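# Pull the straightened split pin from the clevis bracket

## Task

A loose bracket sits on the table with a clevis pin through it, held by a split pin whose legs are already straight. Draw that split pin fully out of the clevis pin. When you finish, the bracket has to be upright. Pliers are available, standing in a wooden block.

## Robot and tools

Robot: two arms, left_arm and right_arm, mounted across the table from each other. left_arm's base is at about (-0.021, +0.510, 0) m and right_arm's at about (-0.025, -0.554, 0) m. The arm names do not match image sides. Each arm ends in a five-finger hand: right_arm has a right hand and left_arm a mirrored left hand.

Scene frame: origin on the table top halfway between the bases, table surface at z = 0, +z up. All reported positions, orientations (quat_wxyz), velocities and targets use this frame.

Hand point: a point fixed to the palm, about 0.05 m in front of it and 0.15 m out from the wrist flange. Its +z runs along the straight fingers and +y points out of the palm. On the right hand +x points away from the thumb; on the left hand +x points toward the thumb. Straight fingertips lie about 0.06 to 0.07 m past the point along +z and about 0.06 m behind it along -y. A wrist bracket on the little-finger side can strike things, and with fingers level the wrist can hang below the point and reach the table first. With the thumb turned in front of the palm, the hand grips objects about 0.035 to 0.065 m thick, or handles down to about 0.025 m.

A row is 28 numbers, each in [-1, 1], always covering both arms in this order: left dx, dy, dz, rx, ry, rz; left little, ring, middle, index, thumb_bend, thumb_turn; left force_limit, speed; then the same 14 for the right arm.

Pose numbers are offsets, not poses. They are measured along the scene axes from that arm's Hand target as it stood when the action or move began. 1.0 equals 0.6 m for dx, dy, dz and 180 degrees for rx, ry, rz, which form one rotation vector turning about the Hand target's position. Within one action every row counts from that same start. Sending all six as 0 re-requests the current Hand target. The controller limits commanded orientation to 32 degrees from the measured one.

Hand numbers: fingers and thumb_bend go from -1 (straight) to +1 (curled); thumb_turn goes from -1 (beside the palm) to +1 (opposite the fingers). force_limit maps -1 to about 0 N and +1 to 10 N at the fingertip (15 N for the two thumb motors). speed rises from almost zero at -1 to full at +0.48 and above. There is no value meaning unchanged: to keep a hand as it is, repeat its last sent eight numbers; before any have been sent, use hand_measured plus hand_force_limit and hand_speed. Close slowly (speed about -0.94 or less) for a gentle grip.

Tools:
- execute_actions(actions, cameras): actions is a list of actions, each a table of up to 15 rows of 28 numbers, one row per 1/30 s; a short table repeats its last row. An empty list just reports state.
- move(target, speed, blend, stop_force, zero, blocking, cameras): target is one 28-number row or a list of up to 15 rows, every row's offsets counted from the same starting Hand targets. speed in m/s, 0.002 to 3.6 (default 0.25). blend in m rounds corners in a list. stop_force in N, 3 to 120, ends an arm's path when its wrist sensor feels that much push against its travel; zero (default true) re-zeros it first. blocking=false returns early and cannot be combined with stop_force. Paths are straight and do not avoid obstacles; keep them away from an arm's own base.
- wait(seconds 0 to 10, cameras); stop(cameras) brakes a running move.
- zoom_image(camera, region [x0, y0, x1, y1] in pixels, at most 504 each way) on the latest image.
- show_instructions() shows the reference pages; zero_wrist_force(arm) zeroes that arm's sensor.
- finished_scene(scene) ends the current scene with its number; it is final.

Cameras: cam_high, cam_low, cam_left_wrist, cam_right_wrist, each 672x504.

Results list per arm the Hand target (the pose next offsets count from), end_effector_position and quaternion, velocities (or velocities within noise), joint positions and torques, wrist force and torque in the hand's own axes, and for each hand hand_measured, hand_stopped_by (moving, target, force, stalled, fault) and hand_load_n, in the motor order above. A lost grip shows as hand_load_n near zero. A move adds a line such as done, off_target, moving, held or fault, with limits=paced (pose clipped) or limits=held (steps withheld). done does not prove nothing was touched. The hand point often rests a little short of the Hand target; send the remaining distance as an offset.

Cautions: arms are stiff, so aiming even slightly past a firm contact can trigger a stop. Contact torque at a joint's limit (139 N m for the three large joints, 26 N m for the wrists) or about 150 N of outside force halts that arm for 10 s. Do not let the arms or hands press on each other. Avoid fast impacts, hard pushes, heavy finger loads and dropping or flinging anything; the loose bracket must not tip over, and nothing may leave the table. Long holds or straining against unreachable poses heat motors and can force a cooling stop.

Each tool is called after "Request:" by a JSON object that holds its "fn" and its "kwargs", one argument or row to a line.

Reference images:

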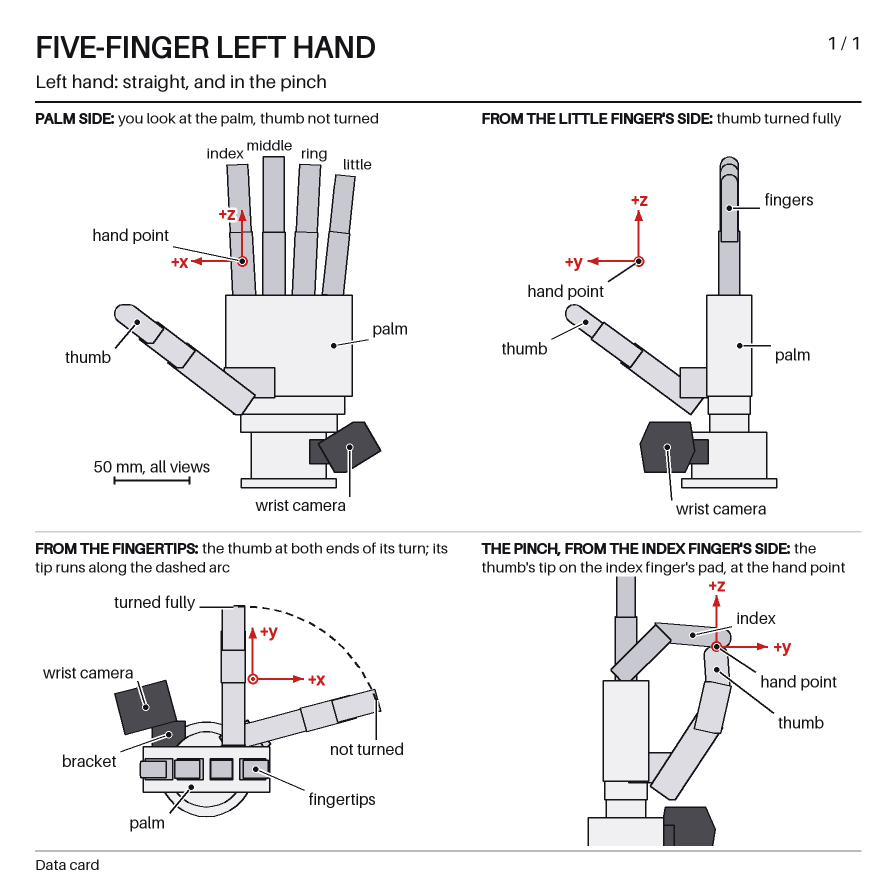

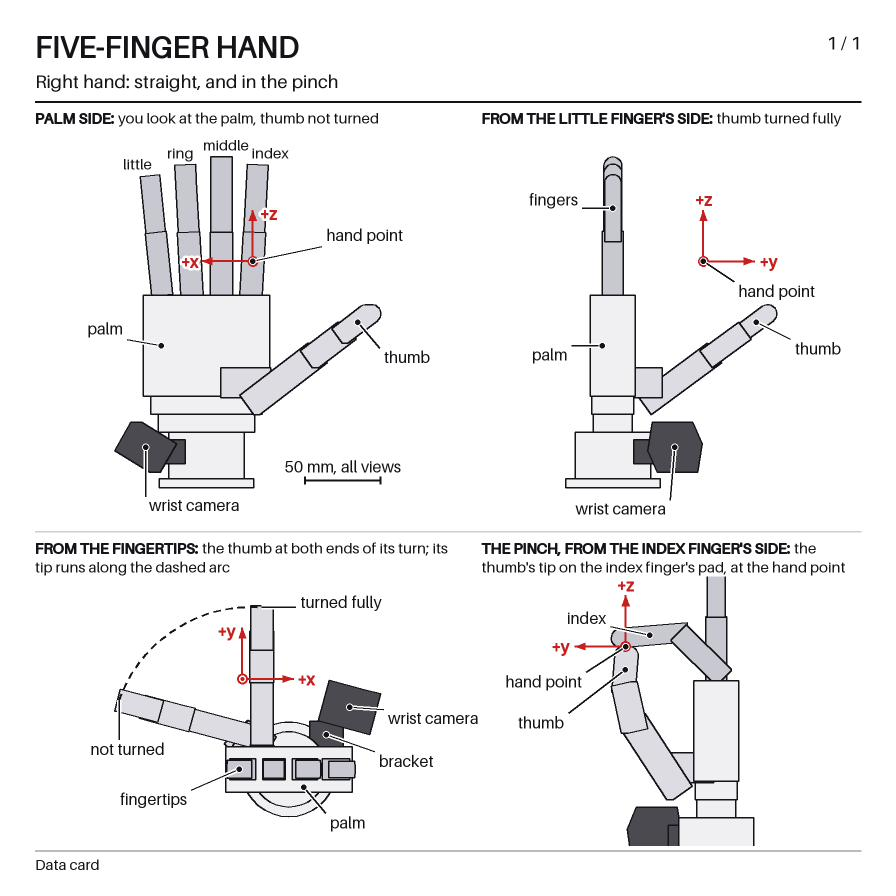

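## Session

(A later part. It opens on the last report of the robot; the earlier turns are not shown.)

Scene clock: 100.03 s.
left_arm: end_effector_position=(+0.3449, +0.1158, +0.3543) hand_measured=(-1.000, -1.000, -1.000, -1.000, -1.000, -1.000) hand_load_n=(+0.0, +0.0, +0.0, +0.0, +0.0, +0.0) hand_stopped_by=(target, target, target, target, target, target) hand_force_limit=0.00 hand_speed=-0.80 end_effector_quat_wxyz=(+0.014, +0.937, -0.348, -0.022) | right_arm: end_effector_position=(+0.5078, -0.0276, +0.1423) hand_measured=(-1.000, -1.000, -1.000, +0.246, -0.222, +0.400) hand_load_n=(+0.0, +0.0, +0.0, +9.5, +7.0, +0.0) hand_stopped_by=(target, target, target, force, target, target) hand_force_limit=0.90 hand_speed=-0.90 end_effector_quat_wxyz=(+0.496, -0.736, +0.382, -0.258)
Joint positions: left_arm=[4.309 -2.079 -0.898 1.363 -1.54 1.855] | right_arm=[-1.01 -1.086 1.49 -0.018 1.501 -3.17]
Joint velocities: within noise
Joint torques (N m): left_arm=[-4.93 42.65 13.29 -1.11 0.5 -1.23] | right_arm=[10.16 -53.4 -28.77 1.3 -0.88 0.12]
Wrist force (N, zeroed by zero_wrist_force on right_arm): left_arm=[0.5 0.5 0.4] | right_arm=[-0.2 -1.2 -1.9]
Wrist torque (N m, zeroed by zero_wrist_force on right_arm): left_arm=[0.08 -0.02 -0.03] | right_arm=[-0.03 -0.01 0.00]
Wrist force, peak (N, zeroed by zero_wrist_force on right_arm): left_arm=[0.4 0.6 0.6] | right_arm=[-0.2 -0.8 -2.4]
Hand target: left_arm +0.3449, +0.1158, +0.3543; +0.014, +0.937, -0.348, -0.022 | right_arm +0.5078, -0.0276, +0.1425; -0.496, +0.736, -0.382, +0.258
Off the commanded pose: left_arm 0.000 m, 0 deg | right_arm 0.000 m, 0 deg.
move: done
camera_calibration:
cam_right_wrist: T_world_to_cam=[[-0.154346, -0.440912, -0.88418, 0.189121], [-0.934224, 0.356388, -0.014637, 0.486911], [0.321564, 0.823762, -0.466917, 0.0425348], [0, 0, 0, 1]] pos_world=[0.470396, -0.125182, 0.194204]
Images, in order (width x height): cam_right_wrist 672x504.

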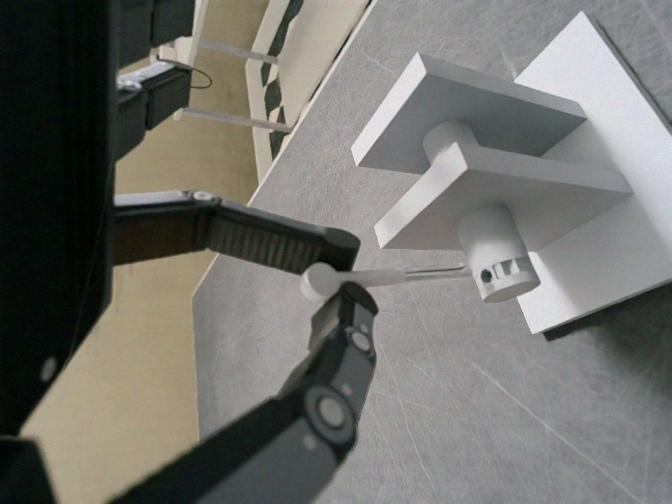

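Request:
{"fn": "move", "kwargs": {
  "target": [0,0,0,0,0,0,-1,-1,-1,-1,-1,-1,0,-0.8,-0.0015,0,0.025,0,0,0,-1,-1,-1,0.95,-0.22,0.4,0.9,-0.9],
  "speed": 0.02,
  "cameras": ["cam_right_wrist","cam_left_wrist"]
}}

Request:
{"fn": "zoom_image", "kwargs": {
  "camera": "cam_right_wrist",
  "region": [290, 200, 550, 350]
}}

Scene clock: 104.30 s.
left_arm: end_effector_position=(+0.3449, +0.1158, +0.3543) hand_measured=(-1.000, -1.000, -1.000, -1.000, -1.000, -1.000) hand_load_n=(+0.0, +0.0, +0.0, +0.0, +0.0, +0.0) hand_stopped_by=(target, target, target, target, target, target) hand_force_limit=0.00 hand_speed=-0.80 end_effector_quat_wxyz=(+0.014, +0.937, -0.348, -0.022) | right_arm: end_effector_position=(+0.5069, -0.0276, +0.1573) hand_measured=(-1.000, -1.000, -1.000, +0.254, -0.222, +0.400) hand_load_n=(+0.0, +0.0, +0.0, +12.0, +7.5, +0.5) hand_stopped_by=(target, target, target, force, target, target) hand_force_limit=0.90 hand_speed=-0.90 end_effector_quat_wxyz=(+0.496, -0.736, +0.382, -0.258)
Joint positions: left_arm=[4.309 -2.079 -0.898 1.363 -1.54 1.855] | right_arm=[-1.009 -1.101 1.472 0.016 1.502 -3.17]
Joint velocities: within noise
Joint torques (N m): left_arm=[-5.42 42.18 13.29 -0.98 0.47 -1.01] | right_arm=[11.88 -53.97 -28.89 1.5 1.42 1.82]
Wrist force (N, zeroed by zero_wrist_force on right_arm): left_arm=[0.3 0.3 0.2] | right_arm=[-0.3 -1.1 -1.9]
Wrist torque (N m, zeroed by zero_wrist_force on right_arm): left_arm=[0.06 0.01 -0.04] | right_arm=[0.00 0.00 0.01]
Wrist force, peak (N, zeroed by zero_wrist_force on right_arm): left_arm=[0.5 0.5 0.6] | right_arm=[-0.1 -1.4 -2.1]
Hand target: left_arm +0.3449, +0.1158, +0.3543; +0.014, +0.937, -0.348, -0.022 | right_arm +0.5069, -0.0276, +0.1575; -0.496, +0.736, -0.382, +0.258
Off the commanded pose: left_arm 0.000 m, 0 deg | right_arm 0.000 m, 0 deg.
move: done
camera_calibration:
cam_left_wrist: T_world_to_cam=[[0.80773, 0.586253, -0.0622824, -0.327617], [0.526652, -0.670035, 0.523155, -0.288936], [0.264969, -0.455369, -0.849959, 0.376777], [0, 0, 0, 1]] pos_world=[0.316961, 0.170042, 0.450998]
cam_right_wrist: T_world_to_cam=[[-0.154346, -0.440912, -0.88418, 0.202244], [-0.934224, 0.356388, -0.014637, 0.486289], [0.321564, 0.823762, -0.466917, 0.049828], [0, 0, 0, 1]] pos_world=[0.469496, -0.125182, 0.209204]
Images, in order (width x height): cam_left_wrist 672x504, cam_right_wrist 672x504.

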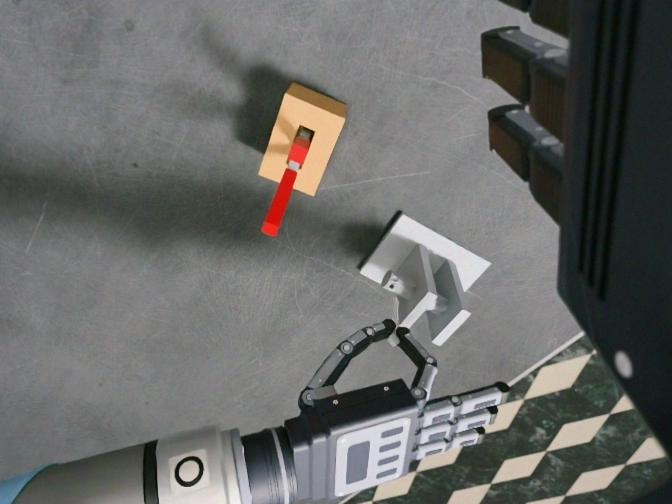

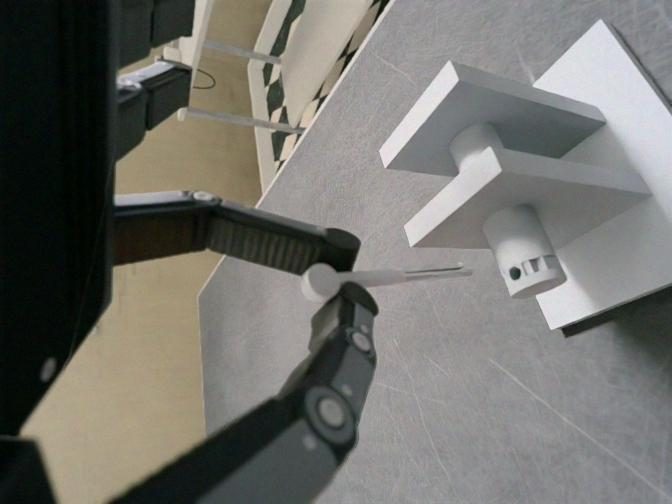

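Scaled by 1.938 from the camera's 672x504 image, which has a finer 960x720 frame.

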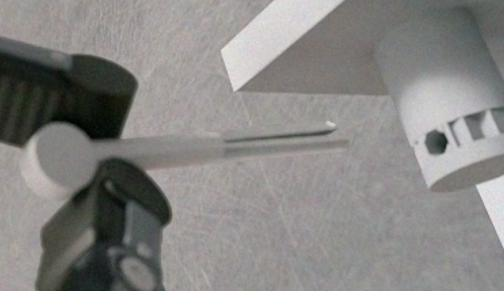

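Request:
{"fn": "move", "kwargs": {
  "target": [
    [0,0,0,0,0,0,-1,-1,-1,-1,-1,-1,0,-0.8,-0.04,-0.13,0.0125,0,0,0,-1,-1,-1,0.95,-0.22,0.4,0.9,-0.9],
    [0,0,0,0,0,0,-1,-1,-1,-1,-1,-1,0,-0.8,-0.04,-0.13,-0.1,0,0,0,-1,-1,-1,0.95,-0.22,0.4,0.9,-0.9]
  ],
  "speed": [0.06,0.05],
  "blend": 0.02,
  "stop_force": 4,
  "cameras": ["cam_right_wrist","cam_left_wrist","cam_low"]
}}

Scene clock: 109.63 s.
left_arm: end_effector_position=(+0.3449, +0.1158, +0.3543) hand_measured=(-1.000, -1.000, -1.000, -1.000, -1.000, -1.000) hand_load_n=(+0.0, +0.0, +0.0, +0.0, +0.0, +0.0) hand_stopped_by=(target, target, target, target, target, target) hand_force_limit=0.00 hand_speed=-0.80 end_effector_quat_wxyz=(+0.014, +0.937, -0.348, -0.022) | right_arm: end_effector_position=(+0.4829, -0.1056, +0.0974) hand_measured=(-1.000, -1.000, -1.000, +0.254, -0.222, +0.400) hand_load_n=(+0.0, +0.0, +0.0, +12.0, +7.5, +0.5) hand_stopped_by=(target, target, target, force, target, target) hand_force_limit=0.90 hand_speed=-0.90 end_effector_quat_wxyz=(+0.496, -0.736, +0.382, -0.258)
Joint positions: left_arm=[4.309 -2.079 -0.898 1.363 -1.54 1.855] | right_arm=[-1.13 -1.188 1.776 -0.196 1.391 -3.216]
Joint velocities: within noise
Joint torques (N m): left_arm=[-5.12 42.9 13.79 -1.2 0.59 -0.97] | right_arm=[2.78 -24.63 -8.98 -2.13 0.49 1.48]
Wrist force (N, zeroed by zero_wrist_force on right_arm): left_arm=[0.3 0.5 0.2] | right_arm=[0.0 -1.3 -2.0]
Wrist torque (N m, zeroed by zero_wrist_force on right_arm): left_arm=[0.10 0.00 -0.04] | right_arm=[-0.03 -0.03 0.01]
Wrist force, peak (N, zeroed by zero_wrist_force on right_arm): left_arm=[0.4 0.6 0.6] | right_arm=[-0.3 -1.4 -2.4]
Hand target: left_arm +0.3449, +0.1158, +0.3543; +0.014, +0.937, -0.348, -0.022 | right_arm +0.4829, -0.1056, +0.0975; -0.496, +0.736, -0.382, +0.258
Off the commanded pose: left_arm 0.000 m, 0 deg | right_arm 0.000 m, 0 deg.
move: done
camera_calibration:
cam_left_wrist: T_world_to_cam=[[0.80773, 0.586253, -0.0622824, -0.327617], [0.526652, -0.670035, 0.523155, -0.288936], [0.264969, -0.455369, -0.849959, 0.376777], [0, 0, 0, 1]] pos_world=[0.316961, 0.170042, 0.450998]
cam_right_wrist: T_world_to_cam=[[-0.154388, -0.440896, -0.884181, 0.111297], [-0.934216, 0.356408, -0.0145974, 0.490786], [0.321565, 0.823762, -0.466917, 0.093877], [0, 0, 0, 1]] pos_world=[0.445496, -0.203182, 0.149404]
Images, in order (width x height): cam_low 672x504, cam_left_wrist 672x504, cam_right_wrist 672x504.

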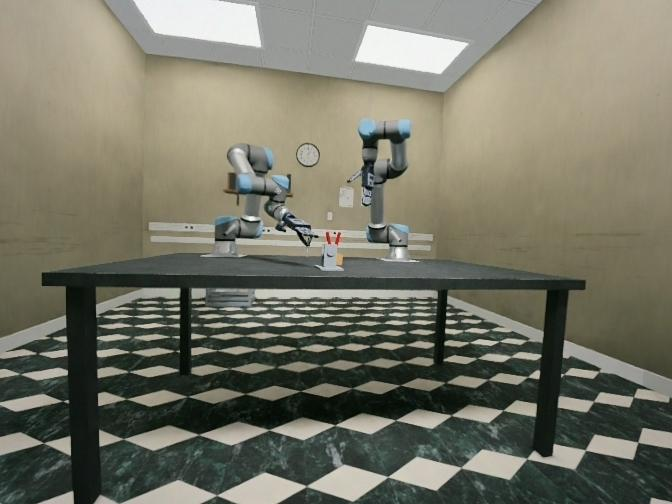

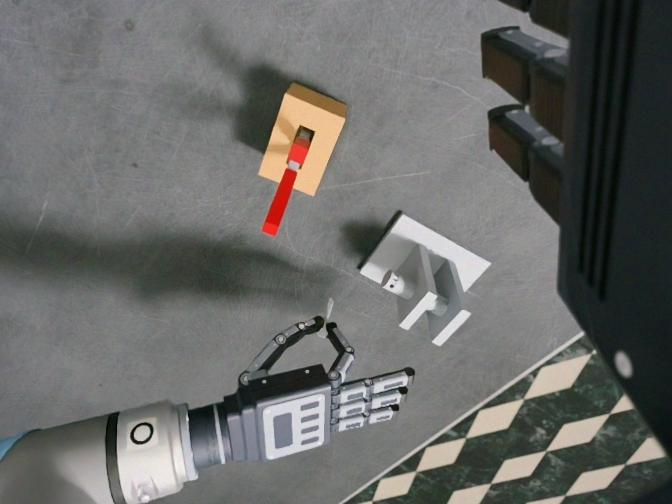

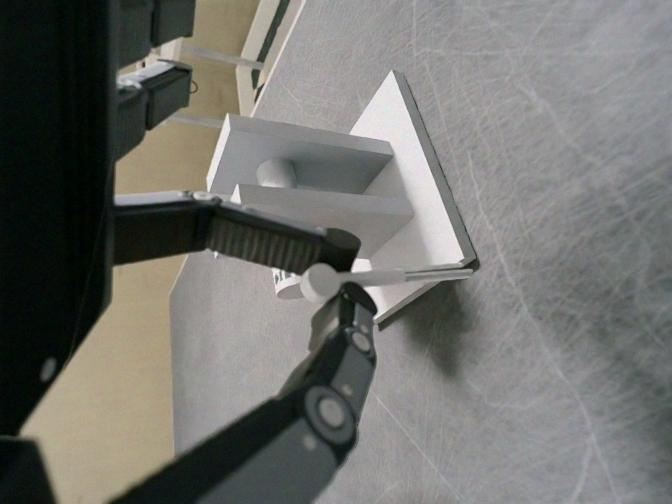

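Request:
{"fn": "move", "kwargs": {
  "target": [0,0,0,0,0,0,-1,-1,-1,-1,-1,-1,0,-0.8,0,0,-0.045,0,0,0,-1,-1,-1,0.95,-0.22,0.4,0.9,-0.9],
  "speed": 0.04,
  "stop_force": 3,
  "cameras": ["cam_right_wrist"]
}}

Request:
{"fn": "move", "kwargs": {
  "target": [
    [0,0,0,0,0,0,-1,-1,-1,-1,-1,-1,0,-0.8,0,0,0,0,0,0,-1,-1,-1,0.0,-0.4,0.4,0.6,-0.3],
    [0,0,0,0,0,0,-1,-1,-1,-1,-1,-1,0,-0.8,0,0,0.12,0,0,0,-1,-1,-1,0.0,-0.4,0.4,0.6,-0.3]
  ],
  "speed": 0.08,
  "cameras": ["cam_right_wrist","cam_left_wrist"]
}}

Scene clock: 113.67 s.
left_arm: end_effector_position=(+0.3449, +0.1158, +0.3543) hand_measured=(-1.000, -1.000, -1.000, -1.000, -1.000, -1.000) hand_load_n=(+0.0, +0.0, +0.0, +0.0, +0.0, +0.0) hand_stopped_by=(target, target, target, target, target, target) hand_force_limit=0.00 hand_speed=-0.80 end_effector_quat_wxyz=(+0.014, +0.937, -0.348, -0.022) | right_arm: end_effector_position=(+0.4829, -0.1056, +0.0704) hand_measured=(-1.000, -1.000, -1.000, +0.254, -0.222, +0.400) hand_load_n=(+0.0, +0.0, +0.0, +12.0, +7.5, +0.5) hand_stopped_by=(target, target, target, force, target, target) hand_force_limit=0.90 hand_speed=-0.90 end_effector_quat_wxyz=(+0.496, -0.736, +0.382, -0.258)
Joint positions: left_arm=[4.309 -2.079 -0.898 1.363 -1.54 1.855] | right_arm=[-1.13 -1.15 1.803 -0.261 1.391 -3.216]
Joint velocities: within noise
Joint torques (N m): left_arm=[-4.17 42.35 13.48 -1.1 0.48 -1] | right_arm=[5.45 -24.64 -8.46 -2.08 0.1 -1.45]
Wrist force (N, zeroed by zero_wrist_force on right_arm): left_arm=[0.4 0.5 0.5] | right_arm=[-0.1 -1.2 -2.0]
Wrist torque (N m, zeroed by zero_wrist_force on right_arm): left_arm=[0.07 -0.01 -0.03] | right_arm=[-0.02 -0.03 0.01]
Wrist force, peak (N, zeroed by zero_wrist_force on right_arm): left_arm=[0.5 0.6 0.4] | right_arm=[-0.1 -1.3 -2.4]
Hand target: left_arm +0.3449, +0.1158, +0.3543; +0.014, +0.937, -0.348, -0.022 | right_arm +0.4829, -0.1056, +0.0705; -0.496, +0.736, -0.382, +0.258
Off the commanded pose: left_arm 0.000 m, 0 deg | right_arm 0.000 m, 0 deg.
move: done
camera_calibration:
cam_right_wrist: T_world_to_cam=[[-0.154346, -0.440912, -0.88418, 0.0874022], [-0.934224, 0.356388, -0.014637, 0.490396], [0.321564, 0.823762, -0.466917, 0.0812705], [0, 0, 0, 1]] pos_world=[0.445496, -0.203182, 0.122404]
Images, in order (width x height): cam_right_wrist 672x504.

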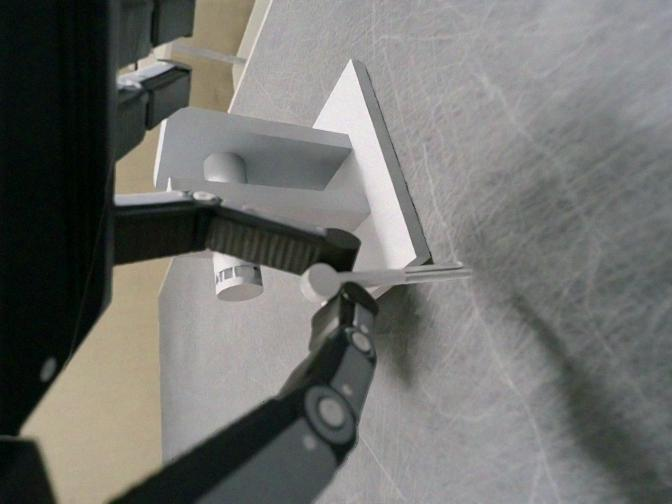

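Scene clock: 115.63 s.
left_arm: end_effector_position=(+0.3449, +0.1158, +0.3543) hand_measured=(-1.000, -1.000, -1.000, -1.000, -1.000, -1.000) hand_load_n=(+0.0, +0.0, +0.0, +0.0, +0.0, +0.0) hand_stopped_by=(target, target, target, target, target, target) hand_force_limit=0.00 hand_speed=-0.80 end_effector_quat_wxyz=(+0.014, +0.937, -0.348, -0.022) | right_arm: end_effector_position=(+0.4828, -0.1055, +0.1423) hand_measured=(-1.000, -1.000, -1.000, +0.000, -0.400, +0.400) hand_load_n=(+0.0, +0.0, +0.0, +0.0, +0.0, +0.0) hand_stopped_by=(target, target, target, target, target, target) hand_force_limit=0.60 hand_speed=-0.30 end_effector_quat_wxyz=(+0.496, -0.736, +0.382, -0.258)
Joint positions: left_arm=[4.309 -2.079 -0.898 1.363 -1.54 1.855] | right_arm=[-1.13 -1.243 1.721 -0.087 1.391 -3.215]
Joint velocities: within noise
Joint torques (N m): left_arm=[-4.28 42.4 14.36 -1.15 0.59 -0.88] | right_arm=[-5.99 -47.24 -26.94 1.32 -1.21 -1.69]
Wrist force (N, zeroed by zero_wrist_force on right_arm): left_arm=[0.4 0.4 0.5] | right_arm=[-0.1 -1.4 -2.2]
Wrist torque (N m, zeroed by zero_wrist_force on right_arm): left_arm=[0.06 0.00 -0.04] | right_arm=[-0.02 0.00 0.01]
Wrist force, peak (N, zeroed by zero_wrist_force on right_arm): left_arm=[0.6 0.3 0.5] | right_arm=[0.0 -1.8 -2.3]
Hand target: left_arm +0.3449, +0.1158, +0.3543; +0.014, +0.937, -0.348, -0.022 | right_arm +0.4829, -0.1056, +0.1425; -0.496, +0.736, -0.382, +0.258
Off the commanded pose: left_arm 0.000 m, 0 deg | right_arm 0.000 m, 0 deg.
move: done
camera_calibration:
cam_left_wrist: T_world_to_cam=[[0.80773, 0.586253, -0.0622824, -0.327617], [0.526652, -0.670035, 0.523155, -0.288936], [0.264969, -0.455369, -0.849959, 0.376777], [0, 0, 0, 1]] pos_world=[0.316961, 0.170042, 0.450998]
cam_right_wrist: T_world_to_cam=[[-0.154331, -0.440918, -0.884179, 0.150878], [-0.934226, 0.35638, -0.0146511, 0.491449], [0.321564, 0.823762, -0.466918, 0.114795], [0, 0, 0, 1]] pos_world=[0.445496, -0.203182, 0.194204]
Images, in order (width x height): cam_left_wrist 672x504, cam_right_wrist 672x504.

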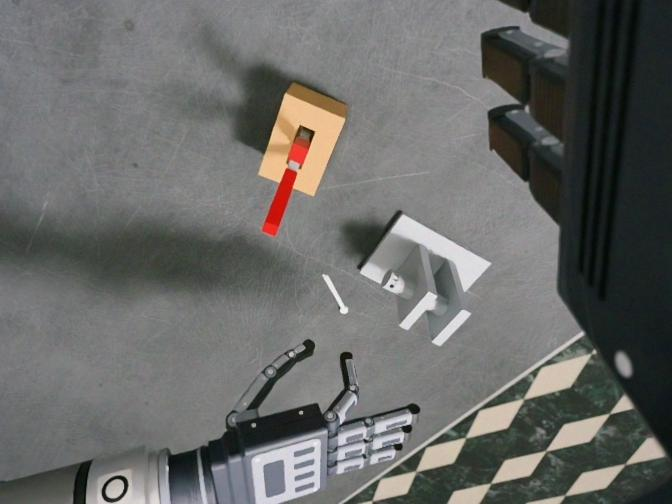

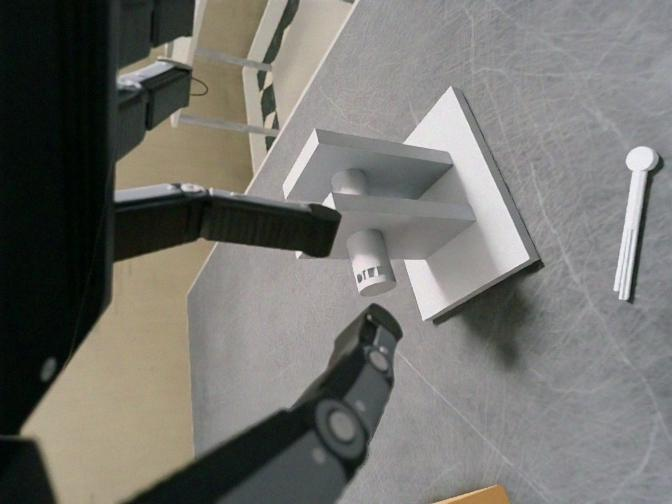

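Request:
{"fn": "finished_scene", "kwargs": {
  "scene": 2
}}

The scene is finished: the task was done.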